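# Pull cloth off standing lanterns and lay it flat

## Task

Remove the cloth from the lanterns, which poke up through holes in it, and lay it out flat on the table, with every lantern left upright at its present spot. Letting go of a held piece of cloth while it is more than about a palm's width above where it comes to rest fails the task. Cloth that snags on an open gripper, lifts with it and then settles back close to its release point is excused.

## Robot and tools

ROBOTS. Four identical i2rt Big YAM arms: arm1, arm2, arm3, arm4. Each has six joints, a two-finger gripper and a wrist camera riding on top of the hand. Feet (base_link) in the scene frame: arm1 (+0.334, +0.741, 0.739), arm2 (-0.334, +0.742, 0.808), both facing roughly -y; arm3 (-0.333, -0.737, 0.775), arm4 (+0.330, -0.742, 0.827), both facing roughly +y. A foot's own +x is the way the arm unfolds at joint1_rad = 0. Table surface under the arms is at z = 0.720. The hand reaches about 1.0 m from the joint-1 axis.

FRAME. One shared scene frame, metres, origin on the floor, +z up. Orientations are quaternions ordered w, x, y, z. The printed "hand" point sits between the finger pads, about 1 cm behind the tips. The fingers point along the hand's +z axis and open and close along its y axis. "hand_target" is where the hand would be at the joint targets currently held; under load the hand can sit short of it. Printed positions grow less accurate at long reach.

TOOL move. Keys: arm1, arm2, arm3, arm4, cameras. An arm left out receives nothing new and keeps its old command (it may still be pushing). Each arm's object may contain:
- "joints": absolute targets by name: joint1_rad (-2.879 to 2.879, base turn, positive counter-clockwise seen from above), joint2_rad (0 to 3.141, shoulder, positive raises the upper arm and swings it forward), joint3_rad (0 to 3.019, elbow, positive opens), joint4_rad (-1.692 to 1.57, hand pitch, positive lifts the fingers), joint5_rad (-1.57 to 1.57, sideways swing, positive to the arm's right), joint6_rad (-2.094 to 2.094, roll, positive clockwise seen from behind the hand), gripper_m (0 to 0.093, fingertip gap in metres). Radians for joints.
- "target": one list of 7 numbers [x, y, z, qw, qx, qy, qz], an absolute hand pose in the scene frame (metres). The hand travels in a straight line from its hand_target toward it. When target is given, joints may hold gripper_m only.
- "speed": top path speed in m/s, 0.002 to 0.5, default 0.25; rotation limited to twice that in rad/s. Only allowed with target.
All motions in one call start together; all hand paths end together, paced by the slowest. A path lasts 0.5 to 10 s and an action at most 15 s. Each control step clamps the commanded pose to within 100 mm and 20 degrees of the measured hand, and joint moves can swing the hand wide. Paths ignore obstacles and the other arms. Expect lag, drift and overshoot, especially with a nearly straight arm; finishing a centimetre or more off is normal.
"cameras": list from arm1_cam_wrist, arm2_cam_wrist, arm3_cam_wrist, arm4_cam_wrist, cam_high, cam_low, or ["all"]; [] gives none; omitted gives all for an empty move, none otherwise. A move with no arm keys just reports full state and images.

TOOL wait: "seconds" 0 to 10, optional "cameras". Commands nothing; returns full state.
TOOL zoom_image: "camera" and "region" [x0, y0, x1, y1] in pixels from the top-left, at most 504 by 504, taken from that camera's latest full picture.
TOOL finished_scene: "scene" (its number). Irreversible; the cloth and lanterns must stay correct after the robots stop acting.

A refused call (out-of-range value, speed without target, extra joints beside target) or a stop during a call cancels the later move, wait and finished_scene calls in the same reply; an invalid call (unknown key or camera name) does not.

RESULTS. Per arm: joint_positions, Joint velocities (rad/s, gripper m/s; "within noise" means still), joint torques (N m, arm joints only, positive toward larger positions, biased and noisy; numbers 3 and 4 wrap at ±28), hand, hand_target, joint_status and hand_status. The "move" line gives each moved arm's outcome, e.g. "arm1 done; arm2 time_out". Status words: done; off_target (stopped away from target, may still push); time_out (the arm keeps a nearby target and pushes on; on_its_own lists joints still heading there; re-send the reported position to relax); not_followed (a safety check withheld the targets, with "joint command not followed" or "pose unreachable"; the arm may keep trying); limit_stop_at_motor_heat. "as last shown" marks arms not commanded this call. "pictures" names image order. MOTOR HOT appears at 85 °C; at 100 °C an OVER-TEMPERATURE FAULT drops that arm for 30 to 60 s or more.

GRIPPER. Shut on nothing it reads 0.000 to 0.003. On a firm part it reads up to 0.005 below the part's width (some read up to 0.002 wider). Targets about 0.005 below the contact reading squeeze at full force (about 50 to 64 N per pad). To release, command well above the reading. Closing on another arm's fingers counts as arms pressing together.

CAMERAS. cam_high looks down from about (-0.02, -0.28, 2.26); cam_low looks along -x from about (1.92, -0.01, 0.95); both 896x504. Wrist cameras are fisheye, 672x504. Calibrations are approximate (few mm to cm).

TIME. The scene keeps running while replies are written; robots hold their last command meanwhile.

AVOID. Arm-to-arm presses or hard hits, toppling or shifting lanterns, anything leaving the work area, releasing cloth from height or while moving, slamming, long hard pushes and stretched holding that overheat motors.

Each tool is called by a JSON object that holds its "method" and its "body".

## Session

{"method": "move", "body": {}}

Scene clock: 0.00 s.
Joint torques (N m): no reading
Motor temperatures (°C): arm1=[28 25 29 22 25 25 25] | arm2=[23 23 27 29 25 26 25] | arm3=[26 31 26 27 25 24 27] | arm4=[27 34 29 25 24 23 27]
Heat: arm1: hottest joint3_rad 29 °C; arm2: hottest joint4_rad 29 °C; arm3: hottest joint2_rad 31 °C; arm4: hottest joint2_rad 34 °C.
Joint velocities: arm1=[within noise] | arm2=[0.005 -0.015 0.007 -0.017 -0.154 -0.037 0] | arm3=[within noise] | arm4=[within noise]
arm1.joint_positions: joint1_rad=-0.149 joint2_rad=+0.286 joint3_rad=+1.689 joint4_rad=-1.240 joint5_rad=-0.049 joint6_rad=+0.507 gripper_m=+0.09396
arm1.joint_status: not commanded
arm1.hand: x=+0.3480 y=+0.7655 z=+1.4578 quat_wxyz=(-0.641, -0.565, -0.306, +0.420) (m; scene frame)
arm1.hand_target: x=+0.3482 y=+0.7674 z=+1.4621 quat_wxyz=(-0.644, -0.561, -0.304, +0.422) (m; scene frame)
arm1.hand_status: not commanded
arm2.joint_positions: joint1_rad=+0.694 joint2_rad=+0.506 joint3_rad=+1.467 joint4_rad=-1.443 joint5_rad=-0.141 joint6_rad=+0.586 gripper_m=+0.09396
arm2.joint_status: not commanded
arm2.hand: x=-0.2160 y=+0.6312 z=+1.3808 quat_wxyz=(-0.519, -0.548, -0.655, +0.017) (m; scene frame)
arm2.hand_target: x=-0.2179 y=+0.6336 z=+1.3907 quat_wxyz=(-0.530, -0.543, -0.651, +0.019) (m; scene frame)
arm2.hand_status: not commanded
arm3.joint_positions: joint1_rad=-0.166 joint2_rad=+0.432 joint3_rad=+1.385 joint4_rad=-1.492 joint5_rad=-0.208 joint6_rad=-0.423 gripper_m=+0.09396
arm3.joint_status: not commanded
arm3.hand: x=-0.3546 y=-0.6029 z=+1.3139 quat_wxyz=(-0.389, +0.725, -0.471, -0.318) (m; scene frame)
arm3.hand_target: x=-0.3549 y=-0.6046 z=+1.3233 quat_wxyz=(-0.398, +0.721, -0.467, -0.322) (m; scene frame)
arm3.hand_status: not commanded
arm4.joint_positions: joint1_rad=+0.270 joint2_rad=+0.640 joint3_rad=+1.503 joint4_rad=-1.444 joint5_rad=-0.222 joint6_rad=-0.408 gripper_m=+0.09396
arm4.joint_status: not commanded
arm4.hand: x=+0.2468 y=-0.5517 z=+1.3974 quat_wxyz=(-0.301, +0.804, -0.343, -0.381) (m; scene frame)
arm4.hand_target: x=+0.2475 y=-0.5546 z=+1.4062 quat_wxyz=(-0.309, +0.800, -0.340, -0.386) (m; scene frame)
arm4.hand_status: not commanded
pictures: arm1_cam_wrist, arm2_cam_wrist, arm3_cam_wrist, arm4_cam_wrist, cam_high, cam_low
camera_calibration:
arm1_cam_wrist: T_world_to_cam=[[-0.88511, -0.0191005, -0.46499, 1.00222], [0.422416, 0.386344, -0.819941, 0.760783], [0.195307, -0.922157, -0.333889, 1.25498], [0, 0, 0, 1]] pos_world=[0.320603, 0.88251, 1.50885]
arm2_cam_wrist: T_world_to_cam=[[-0.731922, -0.39765, -0.553321, 0.86023], [-0.276096, 0.915476, -0.292702, -0.229217], [0.622945, -0.061465, -0.779847, 1.37198], [0, 0, 0, 1]] pos_world=[-0.288335, 0.636242, 1.47883]
arm3_cam_wrist: T_world_to_cam=[[0.929266, 0.256912, 0.265445, 0.136375], [0.346415, -0.855606, -0.384624, 0.118943], [0.128302, 0.449372, -0.884083, 1.60311], [0, 0, 0, 1]] pos_world=[-0.373615, -0.653661, 1.42683]
arm4_cam_wrist: T_world_to_cam=[[0.77859, 0.584682, 0.227915, -0.188962], [0.626018, -0.698452, -0.346793, -0.051559], [-0.0435758, 0.412689, -0.909829, 1.6304], [0, 0, 0, 1]] pos_world=[0.250447, -0.598375, 1.50857]

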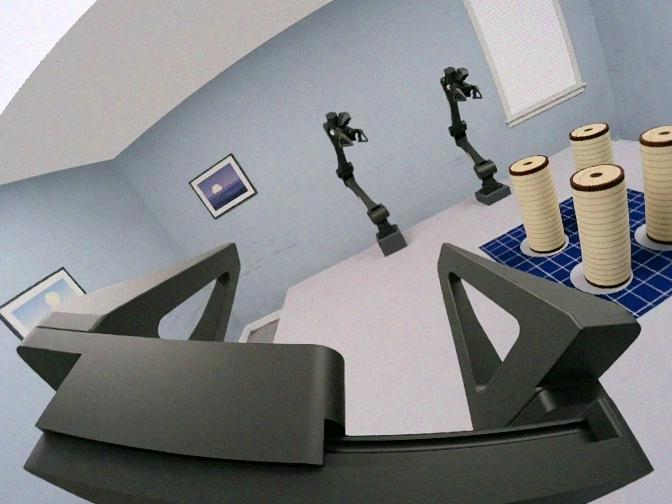

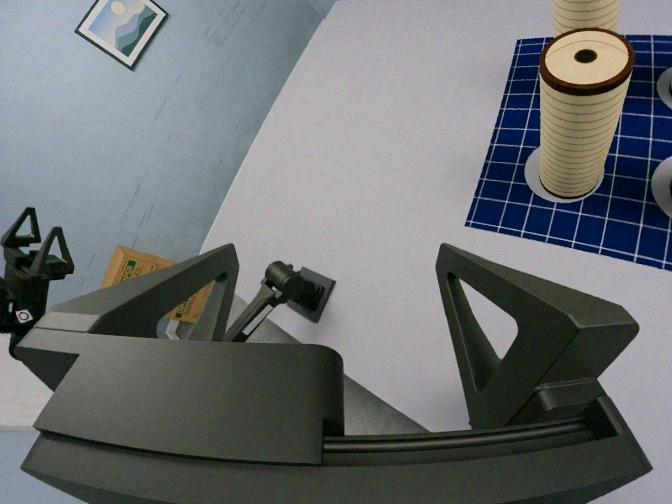

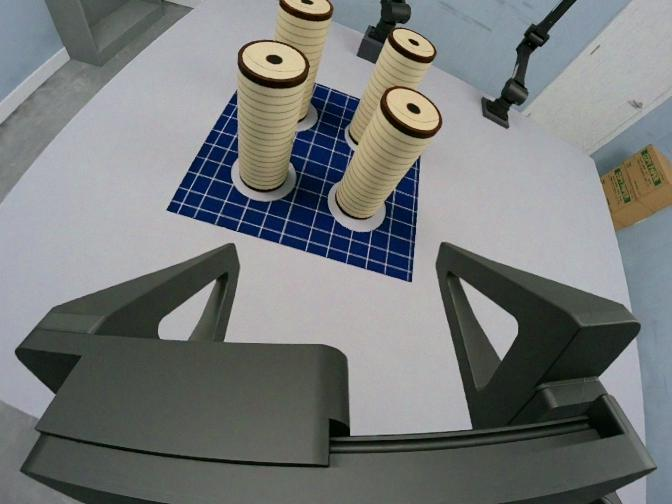

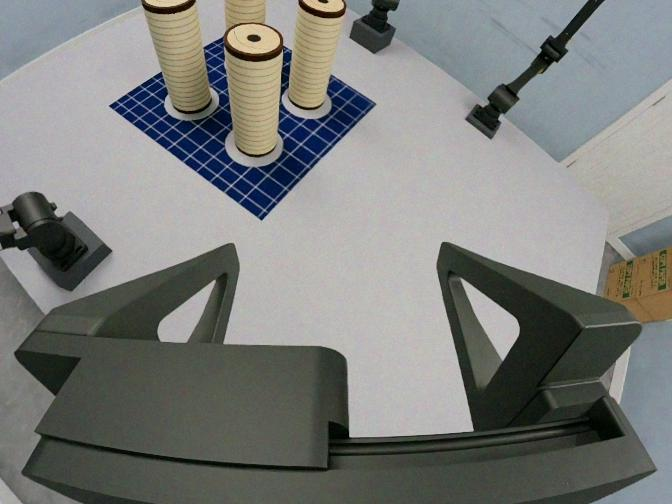

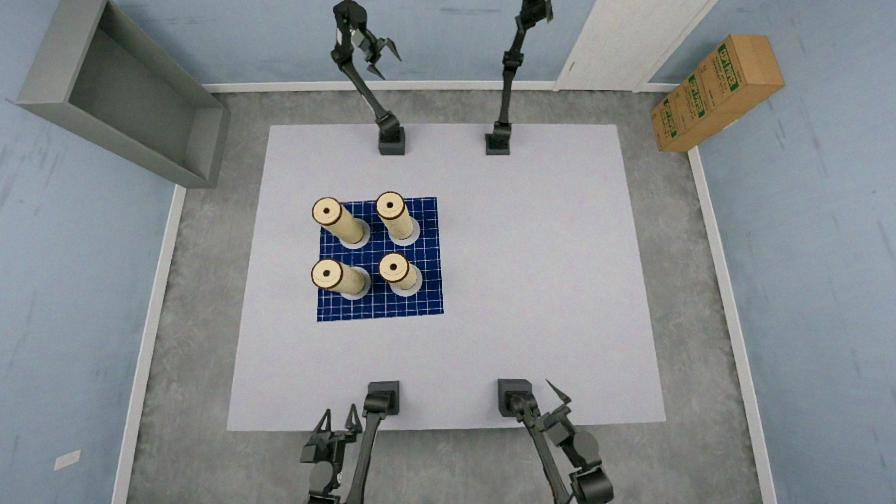

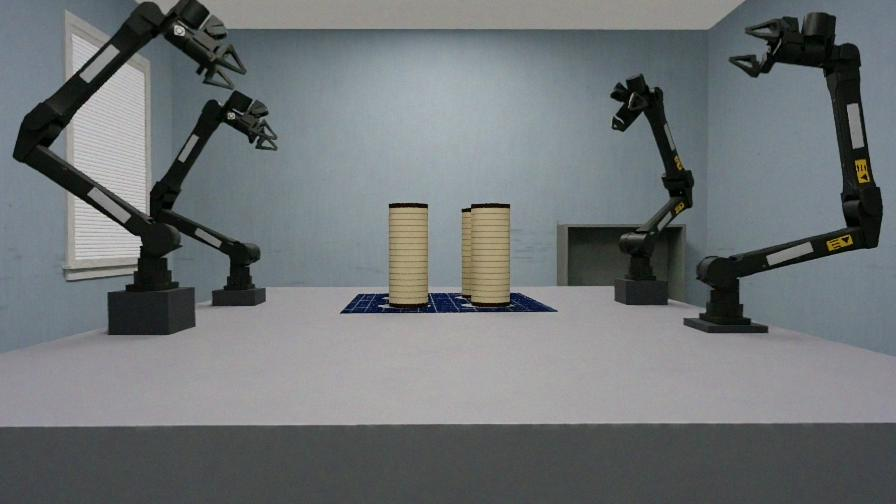

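{"method": "move", "body": {"arm1": {"joints":{"joint1_rad":-0.78,"joint5_rad":0,"joint6_rad":0,"gripper_m":0.085}}, "arm2": {"joints":{"joint1_rad":-0.695,"joint5_rad":0,"joint6_rad":0,"gripper_m":0.055}}, "arm3": {"joints":{"joint1_rad":0.74,"joint5_rad":0,"joint6_rad":0,"gripper_m":0.055}}, "arm4": {"joints":{"joint1_rad":0.773,"joint5_rad":0,"joint6_rad":0,"gripper_m":0.055}}}}

{"method": "move", "body": {"arm1": {"target":[-0.11,0.31,0.95,0,0.9135,0.4067,0]}, "arm2": {"target":[-0.745,0.300,0.95,0,0.9135,0.4067,0]}, "arm3": {"target":[-0.712,-0.303,0.95,0,-0.9171,0.3987,0]}, "arm4": {"target":[-0.080,-0.267,0.95,0,-0.9171,0.3987,0]}}}

{"method": "move", "body": {"arm1": {"target":[-0.11,0.31,0.785,0,0.9135,0.4067,0]}, "arm2": {"target":[-0.745,0.297,0.78,0,0.9135,0.4067,0]}, "arm3": {"target":[-0.712,-0.303,0.78,0,-0.9171,0.3987,0]}, "arm4": {"target":[-0.078,-0.262,0.78,0,-0.9171,0.3987,0]}, "cameras": ["all"]}}

Scene clock: 15.50 s.
Joint torques (N m): arm1=[-1.32 12.81 4.04 1.62 0.24 -0.06] | arm2=[0.15 5.3 8.49 2.07 0 -0.19] | arm3=[0.38 6.83 6.76 1.58 0.21 0.15] | arm4=[1.44 4.66 10.19 2.14 0.07 0.17]
Motor temperatures (°C): arm1=[28 26 29 22 25 25 25] | arm2=[23 22 29 29 25 26 25] | arm3=[26 31 26 27 25 24 27] | arm4=[27 34 30 25 23 23 27]
Heat: arm1: hottest joint3_rad 29 °C; arm2: hottest joint3_rad 29 °C; arm3: hottest joint2_rad 31 °C; arm4: hottest joint2_rad 34 °C.
move: arm1 done; arm2 done; arm3 done; arm4 done
Joint velocities: within noise
arm1.joint_positions: joint1_rad=-0.779 joint2_rad=+0.286 joint3_rad=+1.689 joint4_rad=-1.240 joint5_rad=-0.002 joint6_rad=+0.012 gripper_m=+0.08513
arm1.joint_status: all done
arm1.hand: x=+0.3486 y=+0.7622 z=+1.4579 quat_wxyz=(-0.307, -0.593, -0.247, +0.702) (m; scene frame)
arm1.hand_target: x=+0.3497 y=+0.7639 z=+1.4621 quat_wxyz=(-0.304, -0.588, -0.248, +0.707) (m; scene frame)
arm1.hand_status: not commanded
arm2.joint_positions: joint1_rad=-0.690 joint2_rad=+0.506 joint3_rad=+1.467 joint4_rad=-1.443 joint5_rad=-0.001 joint6_rad=+0.011 gripper_m=+0.05511
arm2.joint_status: all done
arm2.hand: x=-0.4380 y=+0.6176 z=+1.3797 quat_wxyz=(-0.219, -0.779, -0.356, +0.468) (m; scene frame)
arm2.hand_target: x=-0.4367 y=+0.6206 z=+1.3896 quat_wxyz=(-0.220, -0.772, -0.356, +0.479) (m; scene frame)
arm2.hand_status: not commanded
arm3.joint_positions: joint1_rad=+0.736 joint2_rad=+0.432 joint3_rad=+1.385 joint4_rad=-1.492 joint5_rad=-0.002 joint6_rad=-0.013 gripper_m=+0.05508
arm3.joint_status: all done
arm3.hand: x=-0.4341 y=-0.6425 z=+1.3111 quat_wxyz=(-0.198, +0.805, -0.329, -0.452) (m; scene frame)
arm3.hand_target: x=-0.4331 y=-0.6439 z=+1.3206 quat_wxyz=(-0.199, +0.798, -0.331, -0.463) (m; scene frame)
arm3.hand_status: not commanded
arm4.joint_positions: joint1_rad=+0.761 joint2_rad=+0.640 joint3_rad=+1.503 joint4_rad=-1.444 joint5_rad=-0.003 joint6_rad=-0.013 gripper_m=+0.05513
arm4.joint_status: all done
arm4.hand: x=+0.1905 y=-0.5875 z=+1.3949 quat_wxyz=(-0.199, +0.804, -0.353, -0.435) (m; scene frame)
arm4.hand_target: x=+0.1910 y=-0.5909 z=+1.4039 quat_wxyz=(-0.198, +0.799, -0.352, -0.446) (m; scene frame)
arm4.hand_status: not commanded
camera_calibration:
arm1_cam_wrist: T_world_to_cam=[[-0.731751, 0.681427, -0.014065, -0.242067], [0.284523, 0.286654, -0.914809, 1.02419], [-0.619344, -0.673415, -0.403641, 1.44798], [0, 0, 0, 1]] pos_world=[0.42826, 0.846456, 1.518]
arm2_cam_wrist: T_world_to_cam=[[-0.761644, 0.647805, -0.0157288, -0.70876], [0.587335, 0.679887, -0.43908, 0.4473], [-0.273744, -0.343661, -0.89831, 1.45355], [0, 0, 0, 1]] pos_world=[-0.404638, 0.654552, 1.49099]
arm3_cam_wrist: T_world_to_cam=[[0.705357, 0.708512, 0.0219435, 0.733326], [0.65528, -0.639931, -0.401367, 0.406006], [-0.270331, 0.297486, -0.915654, 1.39937], [0, 0, 0, 1]] pos_world=[-0.405011, -0.676048, 1.42821]
arm4_cam_wrist: T_world_to_cam=[[0.738913, 0.673558, 0.0180895, 0.228774], [0.634225, -0.686197, -0.35622, -0.0234317], [-0.227522, 0.274688, -0.934227, 1.62851], [0, 0, 0, 1]] pos_world=[0.21634, -0.617505, 1.50892]

Scene clock: 19.83 s.
Joint torques (N m): arm1=[-0.62 -18.61 14.64 -0.31 0.3 -0.04] | arm2=[-0.44 -23.71 13.89 -0.24 0.08 -0.13] | arm3=[0.5 -18.43 10.93 -0.43 0.21 -0.09] | arm4=[-0.97 -14.15 14.26 -0.1 0.06 -0.08]
Motor temperatures (°C): arm1=[28 26 30 22 25 25 25] | arm2=[23 23 29 29 25 26 25] | arm3=[26 31 27 27 25 24 27] | arm4=[27 34 31 25 23 23 27]
Heat: arm1: hottest joint3_rad 30 °C; arm2: hottest joint3_rad 29 °C; arm3: hottest joint2_rad 31 °C; arm4: hottest joint2_rad 34 °C.
move: arm1 off_target; arm2 off_target; arm3 off_target; arm4 off_target
Joint velocities: within noise
arm1.joint_positions: joint1_rad=-0.818 joint2_rad=+2.018 joint3_rad=+1.947 joint4_rad=-1.580 joint5_rad=+0.002 joint6_rad=-0.050 gripper_m=+0.08513
arm1.joint_status: not commanded
arm1.hand: x=-0.1028 y=+0.3219 z=+0.9176 quat_wxyz=(+0.010, -0.917, -0.398, -0.032) (m; scene frame)
arm1.hand_target: x=-0.1086 y=+0.3112 z=+0.9501 quat_wxyz=(+0.000, -0.914, -0.407, +0.000) (m; scene frame)
arm1.hand_status: off_target (0.035 m and 4.0 deg from the pose sent, 0.820 m and 100.1 deg at the start)
arm2.joint_positions: joint1_rad=-0.727 joint2_rad=+1.958 joint3_rad=+1.709 joint4_rad=-1.380 joint5_rad=-0.004 joint6_rad=-0.012 gripper_m=+0.05511
arm2.joint_status: not commanded
arm2.hand: x=-0.7273 y=+0.3103 z=+0.9217 quat_wxyz=(+0.011, -0.912, -0.409, -0.029) (m; scene frame)
arm2.hand_target: x=-0.7438 y=+0.3012 z=+0.9502 quat_wxyz=(+0.000, -0.914, -0.407, +0.000) (m; scene frame)
arm2.hand_status: off_target (0.035 m and 3.5 deg from the pose sent, 0.616 m and 62.2 deg at the start)
arm3.joint_positions: joint1_rad=+0.667 joint2_rad=+1.876 joint3_rad=+1.672 joint4_rad=-1.422 joint5_rad=-0.013 joint6_rad=-0.031 gripper_m=+0.05508
arm3.joint_status: not commanded
arm3.hand: x=-0.6992 y=-0.3125 z=+0.9244 quat_wxyz=(+0.013, +0.914, -0.406, +0.024) (m; scene frame)
arm3.hand_target: x=-0.7112 y=-0.3041 z=+0.9502 quat_wxyz=(+0.000, +0.917, -0.399, +0.000) (m; scene frame)
arm3.hand_status: off_target (0.030 m and 3.2 deg from the pose sent, 0.568 m and 59.2 deg at the start)
arm4.joint_positions: joint1_rad=+0.761 joint2_rad=+2.040 joint3_rad=+1.803 joint4_rad=-1.377 joint5_rad=-0.005 joint6_rad=-0.025 gripper_m=+0.05513
arm4.joint_status: not commanded
arm4.hand: x=-0.0781 y=-0.2840 z=+0.9340 quat_wxyz=(+0.009, +0.917, -0.398, +0.015) (m; scene frame)
arm4.hand_target: x=-0.0794 y=-0.2677 z=+0.9502 quat_wxyz=(+0.000, +0.917, -0.399, +0.000) (m; scene frame)
arm4.hand_status: off_target (0.023 m and 2.0 deg from the pose sent, 0.611 m and 57.1 deg at the start)
camera_calibration:
arm1_cam_wrist: T_world_to_cam=[[-0.730329, 0.682861, -0.0178967, -0.276702], [0.532191, 0.585219, 0.611794, -0.686846], [0.428244, 0.437286, -0.790815, 0.759255], [0, 0, 0, 1]] pos_world=[-0.161696, 0.258893, 1.01569]
arm2_cam_wrist: T_world_to_cam=[[-0.74217, 0.670159, -0.00841179, -0.736729], [0.512015, 0.575042, 0.638096, -0.390012], [0.432463, 0.469269, -0.769911, 1.00029], [0, 0, 0, 1]] pos_world=[-0.779673, 0.248596, 1.0128]
arm3_cam_wrist: T_world_to_cam=[[0.739918, 0.672652, -0.00780236, 0.735457], [0.529613, -0.575346, 0.623288, -0.379112], [0.414766, -0.465314, -0.781954, 0.992457], [0, 0, 0, 1]] pos_world=[-0.755033, -0.251023, 1.01809]
arm4_cam_wrist: T_world_to_cam=[[0.72591, 0.687783, -0.00294466, 0.253847], [0.541555, -0.568926, 0.618903, -0.693688], [0.423996, -0.450863, -0.785462, 0.759374], [0, 0, 0, 1]] pos_world=[-0.130571, -0.226876, 1.02653]

Scene clock: 21.23 s.
Joint torques (N m): arm1=[-0.67 -18.32 9.4 0.36 0.28 -0.1] | arm2=[0.03 -25.7 7.88 0.79 0.06 -0.09] | arm3=[0.5 -19.37 6.63 0.49 0.21 -0.05] | arm4=[-1.08 -15.27 9.37 0.72 0.03 -0.08]
Motor temperatures (°C): arm1=[28 26 30 22 25 25 25] | arm2=[23 23 29 29 25 26 25] | arm3=[26 32 27 27 25 24 27] | arm4=[27 34 31 25 23 23 27]
Heat: arm1: hottest joint3_rad 30 °C; arm2: hottest joint3_rad 29 °C; arm3: hottest joint2_rad 32 °C; arm4: hottest joint2_rad 34 °C.
move: arm1 done; arm2 off_target; arm3 off_target; arm4 off_target
Joint velocities: within noise
arm1.joint_positions: joint1_rad=-0.818 joint2_rad=+2.098 joint3_rad=+1.703 joint4_rad=-1.211 joint5_rad=+0.002 joint6_rad=-0.052 gripper_m=+0.08513
arm1.joint_status: not commanded
arm1.hand: x=-0.1084 y=+0.3153 z=+0.7781 quat_wxyz=(+0.002, -0.917, -0.399, -0.011) (m; scene frame)
arm1.hand_target: x=-0.1099 y=+0.3100 z=+0.7851 quat_wxyz=(+0.000, -0.914, -0.407, +0.000) (m; scene frame)
arm1.hand_status: done (0.009 m and 1.7 deg from the pose sent, 0.133 m and 4.0 deg at the start)
arm2.joint_positions: joint1_rad=-0.727 joint2_rad=+2.139 joint3_rad=+1.578 joint4_rad=-1.038 joint5_rad=-0.004 joint6_rad=-0.012 gripper_m=+0.05511
arm2.joint_status: not commanded
arm2.hand: x=-0.7378 y=+0.2992 z=+0.7696 quat_wxyz=(+0.005, -0.912, -0.409, -0.015) (m; scene frame)
arm2.hand_target: x=-0.7449 y=+0.2970 z=+0.7802 quat_wxyz=(+0.000, -0.914, -0.407, +0.000) (m; scene frame)
arm2.hand_status: off_target (0.013 m and 1.8 deg from the pose sent, 0.143 m and 3.5 deg at the start)
arm3.joint_positions: joint1_rad=+0.670 joint2_rad=+2.032 joint3_rad=+1.484 joint4_rad=-1.056 joint5_rad=-0.013 joint6_rad=-0.031 gripper_m=+0.05508
arm3.joint_status: not commanded
arm3.hand: x=-0.7042 y=-0.3063 z=+0.7701 quat_wxyz=(+0.008, +0.914, -0.404, +0.014) (m; scene frame)
arm3.hand_target: x=-0.7120 y=-0.3032 z=+0.7800 quat_wxyz=(+0.000, +0.917, -0.399, +0.000) (m; scene frame)
arm3.hand_status: off_target (0.013 m and 2.0 deg from the pose sent, 0.145 m and 3.2 deg at the start)
arm4.joint_positions: joint1_rad=+0.755 joint2_rad=+2.222 joint3_rad=+1.670 joint4_rad=-1.045 joint5_rad=-0.005 joint6_rad=-0.032 gripper_m=+0.05513
arm4.joint_status: not commanded
arm4.hand: x=-0.0819 y=-0.2728 z=+0.7763 quat_wxyz=(+0.005, +0.917, -0.398, +0.008) (m; scene frame)
arm4.hand_target: x=-0.0779 y=-0.2621 z=+0.7801 quat_wxyz=(+0.000, +0.917, -0.399, +0.000) (m; scene frame)
arm4.hand_status: off_target (0.012 m and 1.1 deg from the pose sent, 0.156 m and 2.0 deg at the start)
pictures: arm1_cam_wrist, arm2_cam_wrist, arm3_cam_wrist, arm4_cam_wrist, cam_high, cam_low
camera_calibration:
arm1_cam_wrist: T_world_to_cam=[[-0.731736, 0.681411, -0.0155433, -0.280343], [0.550663, 0.604463, 0.575669, -0.570631], [0.401662, 0.412679, -0.817535, 0.679854], [0, 0, 0, 1]] pos_world=[-0.163983, 0.255393, 0.879941]
arm2_cam_wrist: T_world_to_cam=[[-0.742375, 0.669939, -0.00784035, -0.738949], [0.524725, 0.588657, 0.614936, -0.258064], [0.416585, 0.452399, -0.788538, 0.900744], [0, 0, 0, 1]] pos_world=[-0.788401, 0.239466, 0.863169]
arm3_cam_wrist: T_world_to_cam=[[0.737876, 0.674898, -0.00713357, 0.732563], [0.539365, -0.583277, 0.607349, -0.259965], [0.405738, -0.451996, -0.794403, 0.884077], [0, 0, 0, 1]] pos_world=[-0.759028, -0.246437, 0.865429]
arm4_cam_wrist: T_world_to_cam=[[0.725609, 0.688105, -0.00181732, 0.247587], [0.548186, -0.576463, 0.605956, -0.579066], [0.415914, -0.440683, -0.795496, 0.651992], [0, 0, 0, 1]] pos_world=[-0.133388, -0.216854, 0.869996]

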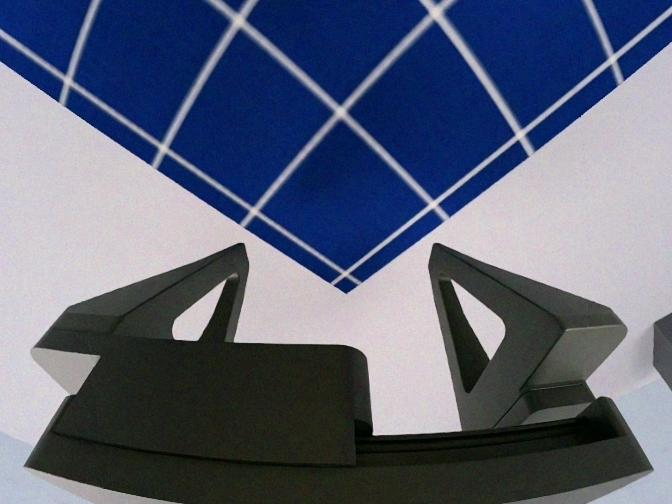

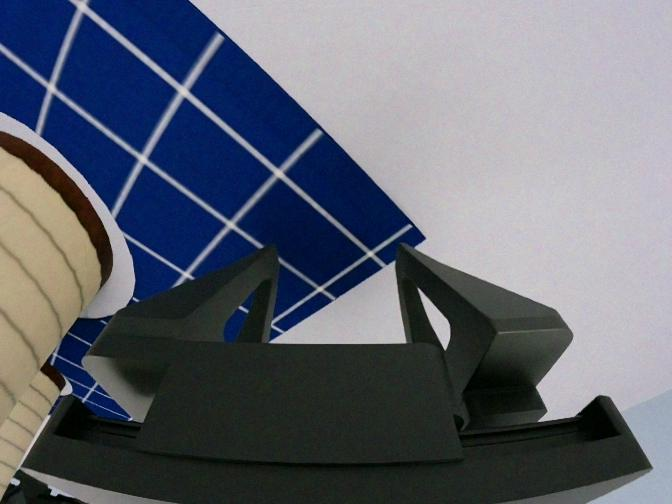

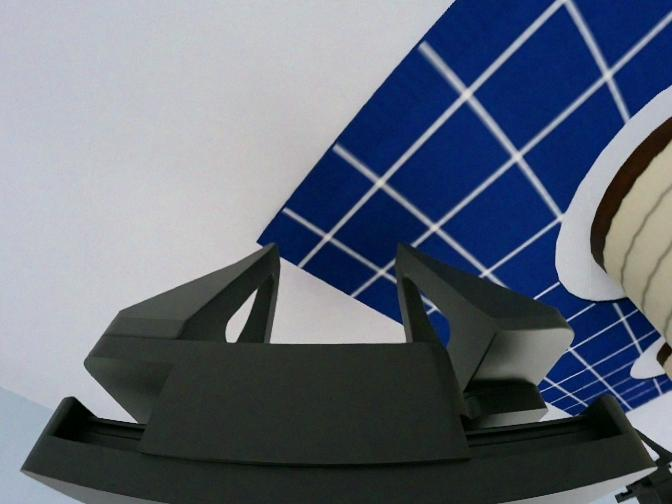

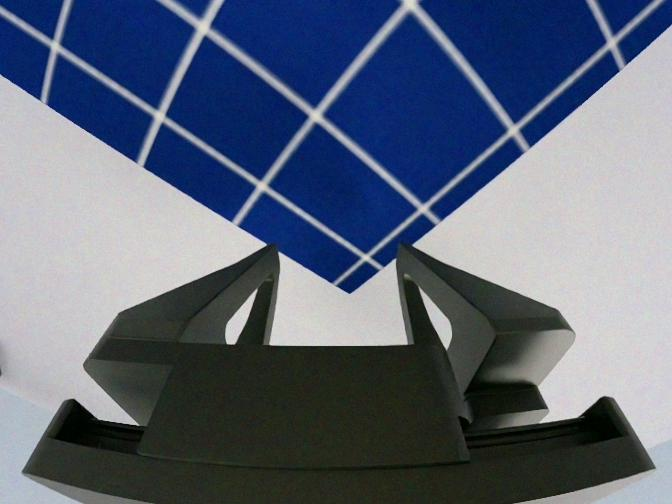

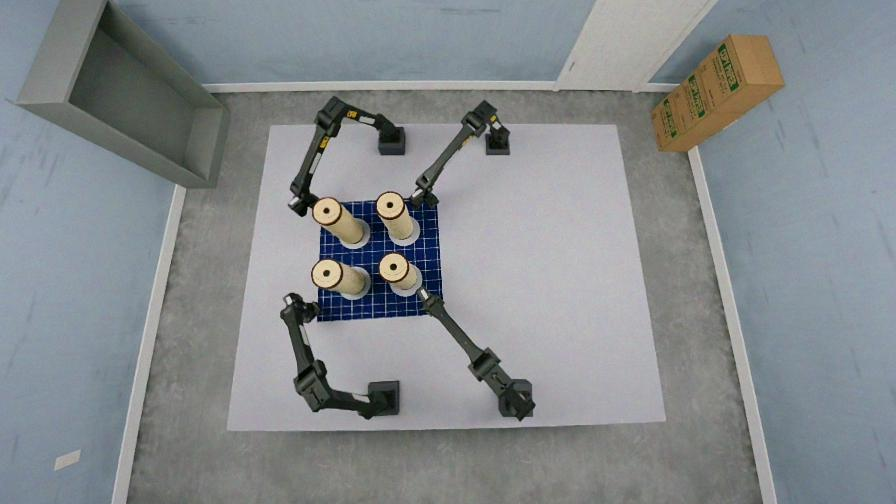

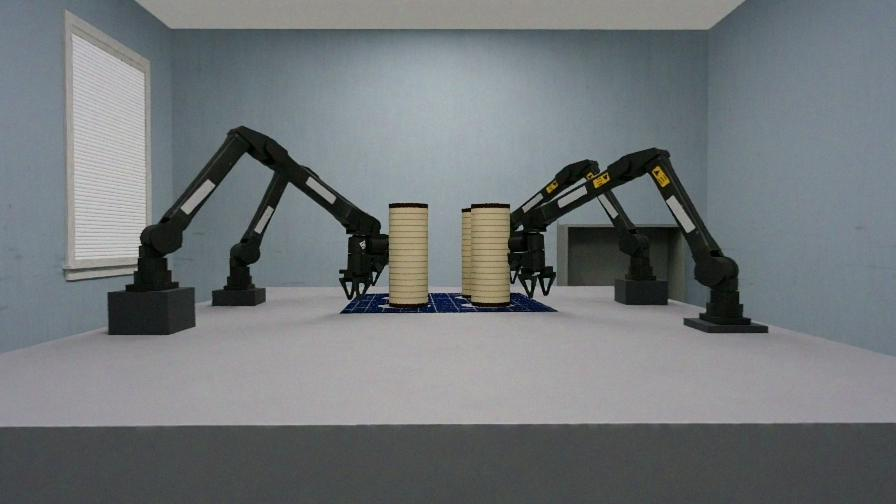

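{"method": "move", "body": {"arm1": {"target":[-0.109,0.309,0.695,0,0.9135,0.4067,0],"speed":0.07}, "arm2": {"target":[-0.742,0.292,0.715,0,0.9135,0.4067,0],"speed":0.07}, "arm3": {"target":[-0.707,-0.300,0.715,0,-0.9171,0.3987,0],"speed":0.07}, "arm4": {"target":[-0.070,-0.268,0.695,0,-0.9171,0.3987,0],"speed":0.07}, "cameras": ["all"]}}

{"method": "move", "body": {"arm1": {"joints":{"gripper_m":0.0}}, "arm2": {"joints":{"gripper_m":0.0}}, "arm3": {"joints":{"gripper_m":0.0}}, "arm4": {"joints":{"gripper_m":0.0}}, "cameras": ["all"]}}

Scene clock: 28.20 s.
Joint torques (N m): arm1=[-0.26 -14.39 6.57 1.11 0.37 0.02] | arm2=[0.85 -22.83 6.74 1.05 0.06 0] | arm3=[-0.26 -16.67 5.49 0.87 0.21 -0.14] | arm4=[-1.14 -10.99 6.6 1.5 -0.05 -0.08]
Motor temperatures (°C): arm1=[28 27 30 22 25 25 25] | arm2=[23 24 30 29 24 26 25] | arm3=[26 32 27 27 25 24 27] | arm4=[27 35 31 25 23 23 27]
Heat: arm1: hottest joint3_rad 30 °C; arm2: hottest joint3_rad 30 °C; arm3: hottest joint2_rad 32 °C; arm4: hottest joint2_rad 35 °C.
move: arm1 off_target; arm2 off_target; arm3 off_target; arm4 off_target
Joint velocities: within noise
arm1.joint_positions: joint1_rad=-0.818 joint2_rad=+2.143 joint3_rad=+1.651 joint4_rad=-1.043 joint5_rad=+0.000 joint6_rad=-0.059 gripper_m=+0.08513
arm1.joint_status: not commanded
arm1.hand: x=-0.1187 y=+0.3045 z=+0.7332 quat_wxyz=(-0.011, -0.916, -0.402, +0.021) (m; scene frame)
arm1.hand_target: x=-0.1079 y=+0.3103 z=+0.6964 quat_wxyz=(+0.000, -0.913, -0.407, +0.000) (m; scene frame)
arm1.hand_status: off_target (0.040 m and 2.8 deg from the pose sent, 0.083 m and 1.7 deg at the start)
arm2.joint_positions: joint1_rad=-0.727 joint2_rad=+2.201 joint3_rad=+1.570 joint4_rad=-0.921 joint5_rad=-0.004 joint6_rad=-0.012 gripper_m=+0.05511
arm2.joint_status: not commanded
arm2.hand: x=-0.7469 y=+0.2895 z=+0.7308 quat_wxyz=(-0.004, -0.913, -0.409, +0.007) (m; scene frame)
arm2.hand_target: x=-0.7417 y=+0.2923 z=+0.7153 quat_wxyz=(+0.000, -0.913, -0.407, +0.000) (m; scene frame)
arm2.hand_status: off_target (0.017 m and 0.9 deg from the pose sent, 0.055 m and 1.8 deg at the start)
arm3.joint_positions: joint1_rad=+0.670 joint2_rad=+2.085 joint3_rad=+1.453 joint4_rad=-0.928 joint5_rad=-0.013 joint6_rad=-0.032 gripper_m=+0.05508
arm3.joint_status: not commanded
arm3.hand: x=-0.7100 y=-0.2989 z=+0.7308 quat_wxyz=(-0.002, +0.915, -0.404, -0.006) (m; scene frame)
arm3.hand_target: x=-0.7068 y=-0.3004 z=+0.7152 quat_wxyz=(+0.000, +0.917, -0.399, +0.000) (m; scene frame)
arm3.hand_status: off_target (0.016 m and 0.9 deg from the pose sent, 0.056 m and 2.0 deg at the start)
arm4.joint_positions: joint1_rad=+0.753 joint2_rad=+2.263 joint3_rad=+1.633 joint4_rad=-0.891 joint5_rad=-0.004 joint6_rad=-0.034 gripper_m=+0.05513
arm4.joint_status: not commanded
arm4.hand: x=-0.0894 y=-0.2628 z=+0.7401 quat_wxyz=(-0.012, +0.917, -0.397, -0.026) (m; scene frame)
arm4.hand_target: x=-0.0690 y=-0.2703 z=+0.6974 quat_wxyz=(+0.001, +0.917, -0.399, +0.000) (m; scene frame)
arm4.hand_status: off_target (0.049 m and 3.3 deg from the pose sent, 0.082 m and 1.1 deg at the start)
pictures: arm1_cam_wrist, arm2_cam_wrist, arm3_cam_wrist, arm4_cam_wrist, cam_high, cam_low
camera_calibration:
arm1_cam_wrist: T_world_to_cam=[[-0.736869, 0.675904, -0.0133653, -0.281752], [0.573692, 0.635652, 0.51655, -0.495995], [0.357634, 0.372962, -0.856153, 0.686933], [0, 0, 0, 1]] pos_world=[-0.168736, 0.249517, 0.84056]
arm2_cam_wrist: T_world_to_cam=[[-0.742662, 0.669625, -0.00750974, -0.739748], [0.543433, 0.609184, 0.57756, -0.188395], [0.391323, 0.424851, -0.816314, 0.887617], [0, 0, 0, 1]] pos_world=[-0.794347, 0.233016, 0.827828]
arm3_cam_wrist: T_world_to_cam=[[0.736848, 0.676035, -0.00562392, 0.729997], [0.557349, -0.602736, 0.571027, -0.195165], [0.382644, -0.423895, -0.820912, 0.869966], [0, 0, 0, 1]] pos_world=[-0.76201, -0.242362, 0.829716]
arm4_cam_wrist: T_world_to_cam=[[0.725224, 0.688511, 0.00193971, 0.243404], [0.576855, -0.609147, 0.544223, -0.507645], [0.375885, -0.393564, -0.838938, 0.671723], [0, 0, 0, 1]] pos_world=[-0.136176, -0.21245, 0.839334]

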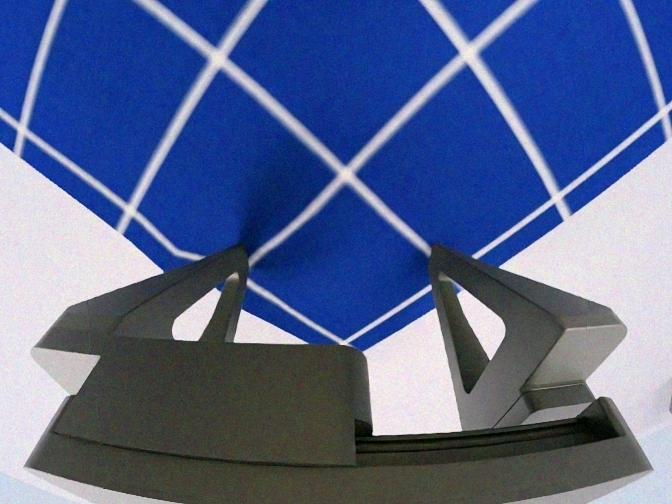

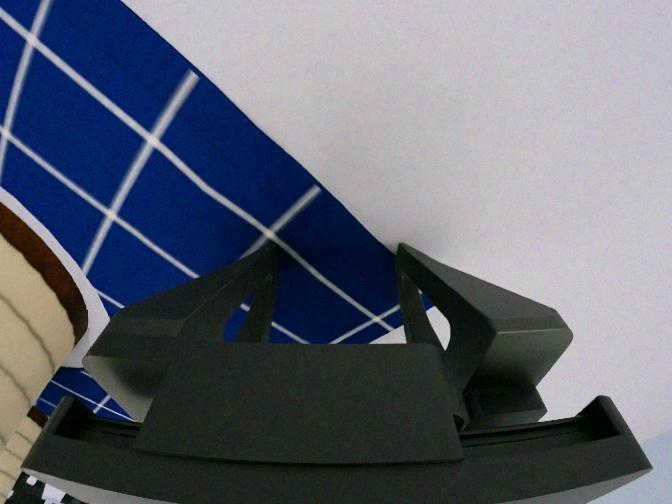

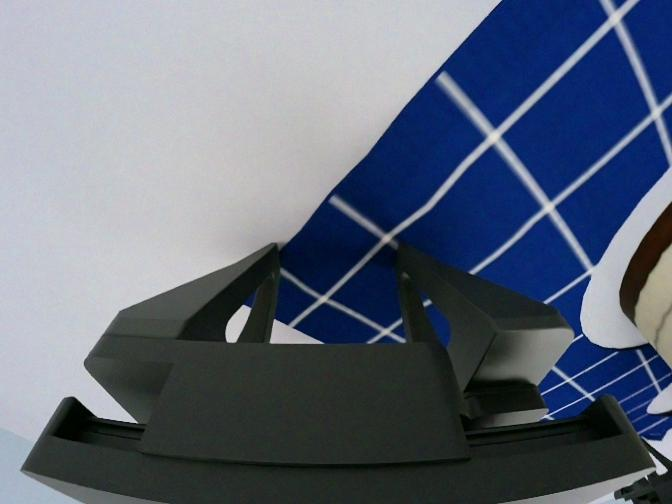

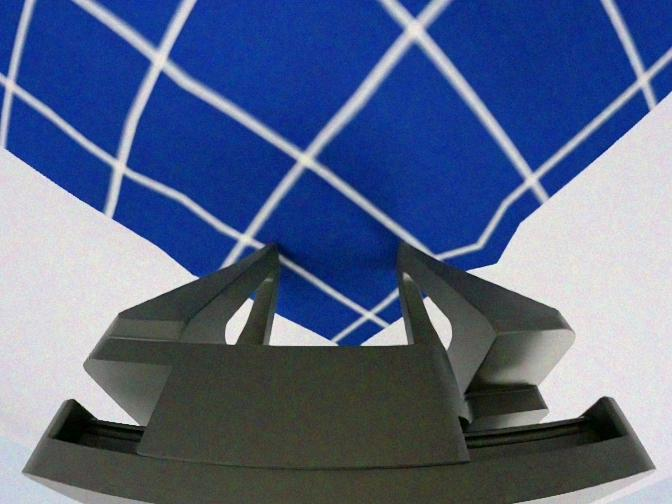

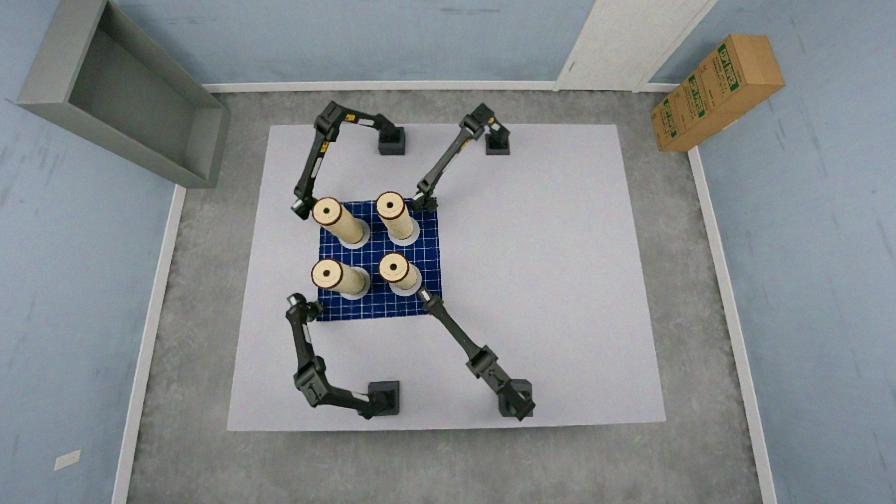

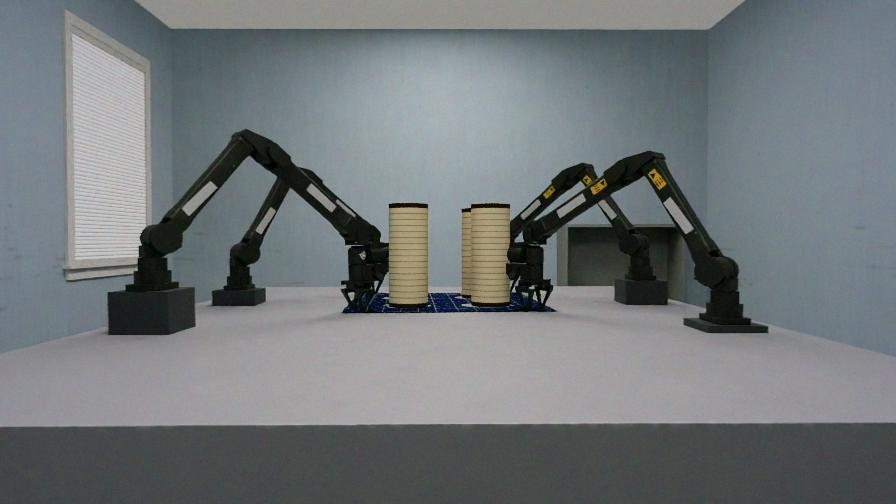

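Scene clock: 28.90 s.
Joint torques (N m): arm1=[-0.97 -14.1 6.76 0.01 0.21 0.02] | arm2=[0.03 -22.77 6.72 0.99 0.29 0] | arm3=[0.21 -16.79 5.46 0.65 0.04 -0.14] | arm4=[-1.03 -10.99 6.64 0.57 -0.02 -0.07]
Motor temperatures (°C): arm1=[28 27 30 22 25 25 25] | arm2=[23 24 30 29 24 26 25] | arm3=[26 32 27 27 25 24 27] | arm4=[27 35 31 25 23 23 27]
Heat: arm1: hottest joint3_rad 30 °C; arm2: hottest joint3_rad 30 °C; arm3: hottest joint2_rad 32 °C; arm4: hottest joint2_rad 35 °C.
move: arm1 done; arm2 done; arm3 done; arm4 done
Joint velocities: within noise
arm1.joint_positions: joint1_rad=-0.812 joint2_rad=+2.143 joint3_rad=+1.651 joint4_rad=-1.019 joint5_rad=+0.004 joint6_rad=-0.059 gripper_m=+0.00202
arm1.joint_status: all done
arm1.hand: x=-0.1212 y=+0.2984 z=+0.7335 quat_wxyz=(-0.013, -0.914, -0.404, +0.034) (m; scene frame)
arm1.hand_target: x=-0.1080 y=+0.3104 z=+0.6964 quat_wxyz=(+0.000, -0.914, -0.407, +0.000) (m; scene frame)
arm1.hand_status: not commanded
arm2.joint_positions: joint1_rad=-0.718 joint2_rad=+2.201 joint3_rad=+1.570 joint4_rad=-0.919 joint5_rad=-0.010 joint6_rad=-0.012 gripper_m=+0.00164
arm2.joint_status: all done
arm2.hand: x=-0.7423 y=+0.2846 z=+0.7308 quat_wxyz=(-0.007, -0.911, -0.413, +0.006) (m; scene frame)
arm2.hand_target: x=-0.7417 y=+0.2922 z=+0.7153 quat_wxyz=(+0.000, -0.913, -0.407, +0.000) (m; scene frame)
arm2.hand_status: not commanded
arm3.joint_positions: joint1_rad=+0.667 joint2_rad=+2.085 joint3_rad=+1.453 joint4_rad=-0.924 joint5_rad=-0.008 joint6_rad=-0.032 gripper_m=+0.00249
arm3.joint_status: all done
arm3.hand: x=-0.7086 y=-0.2965 z=+0.7309 quat_wxyz=(-0.005, +0.914, -0.405, -0.006) (m; scene frame)
arm3.hand_target: x=-0.7067 y=-0.3004 z=+0.7152 quat_wxyz=(+0.000, +0.917, -0.399, +0.000) (m; scene frame)
arm3.hand_status: not commanded
arm4.joint_positions: joint1_rad=+0.752 joint2_rad=+2.263 joint3_rad=+1.633 joint4_rad=-0.867 joint5_rad=-0.005 joint6_rad=-0.035 gripper_m=+0.00212
arm4.joint_status: all done
arm4.hand: x=-0.0927 y=-0.2578 z=+0.7405 quat_wxyz=(-0.016, +0.917, -0.397, -0.037) (m; scene frame)
arm4.hand_target: x=-0.0690 y=-0.2703 z=+0.6974 quat_wxyz=(+0.000, +0.917, -0.399, +0.000) (m; scene frame)
arm4.hand_status: not commanded
pictures: arm1_cam_wrist, arm2_cam_wrist, arm3_cam_wrist, arm4_cam_wrist, cam_high, cam_low
camera_calibration:
arm1_cam_wrist: T_world_to_cam=[[-0.740365, 0.672162, -0.00764165, -0.283004], [0.580949, 0.645533, 0.495767, -0.477705], [0.338168, 0.362609, -0.868422, 0.700184], [0, 0, 0, 1]] pos_world=[-0.168784, 0.244706, 0.842723]
arm2_cam_wrist: T_world_to_cam=[[-0.748817, 0.662637, -0.0136359, -0.731233], [0.536009, 0.617565, 0.575593, -0.194312], [0.38983, 0.423705, -0.817622, 0.888146], [0, 0, 0, 1]] pos_world=[-0.789633, 0.22823, 0.828042]
arm3_cam_wrist: T_world_to_cam=[[0.738681, 0.674055, -0.000521448, 0.724364], [0.55498, -0.60775, 0.568012, -0.195537], [0.382554, -0.419869, -0.82302, 0.873217], [0, 0, 0, 1]] pos_world=[-0.760608, -0.240462, 0.830121]
arm4_cam_wrist: T_world_to_cam=[[0.725437, 0.688285, 0.00222922, 0.242096], [0.585407, -0.618703, 0.523932, -0.489547], [0.361994, -0.378775, -0.851757, 0.687209], [0, 0, 0, 1]] pos_world=[-0.137807, -0.209217, 0.841284]

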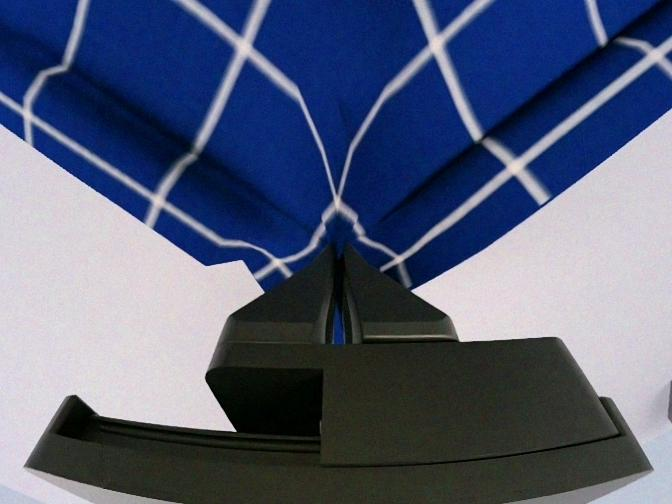

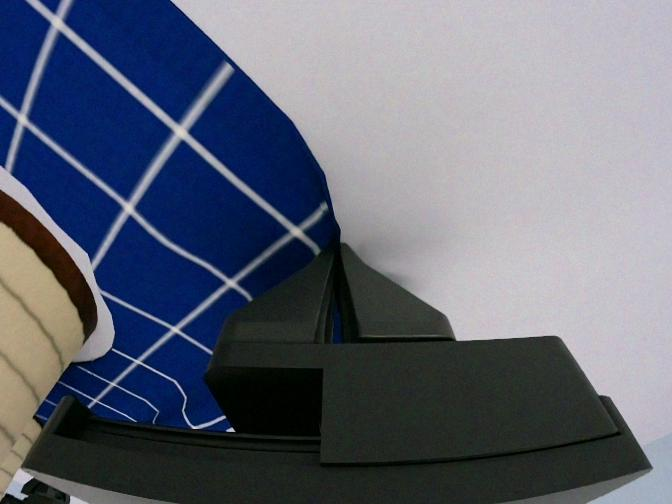

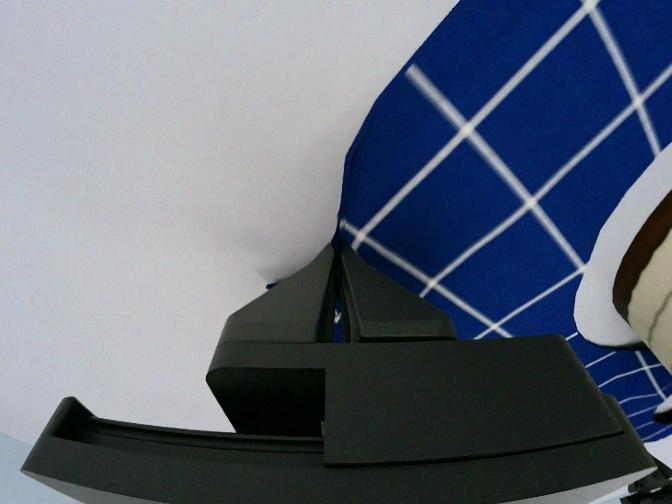

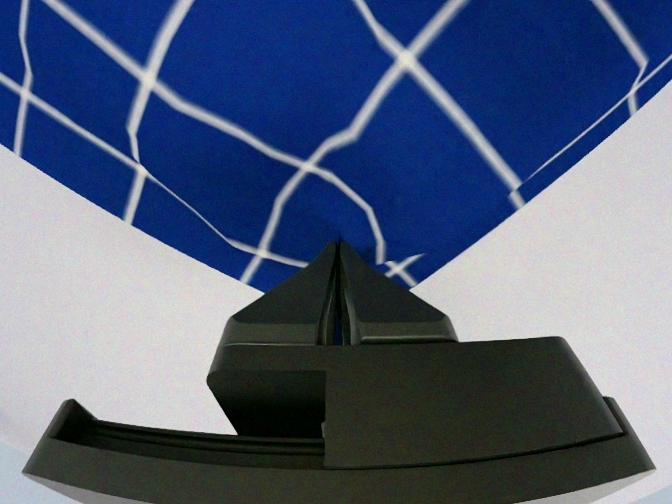

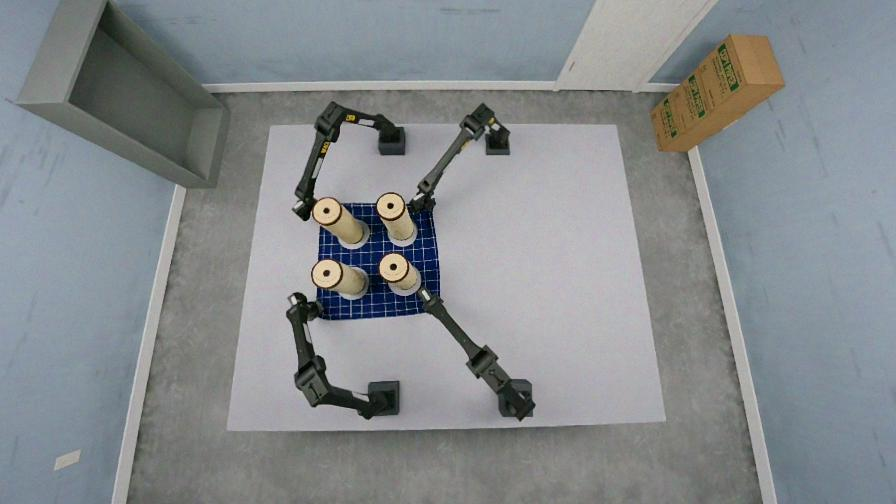

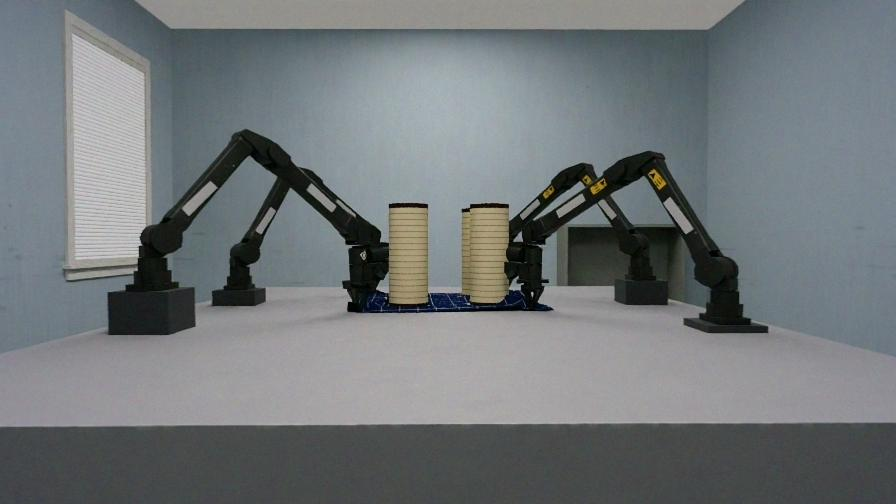

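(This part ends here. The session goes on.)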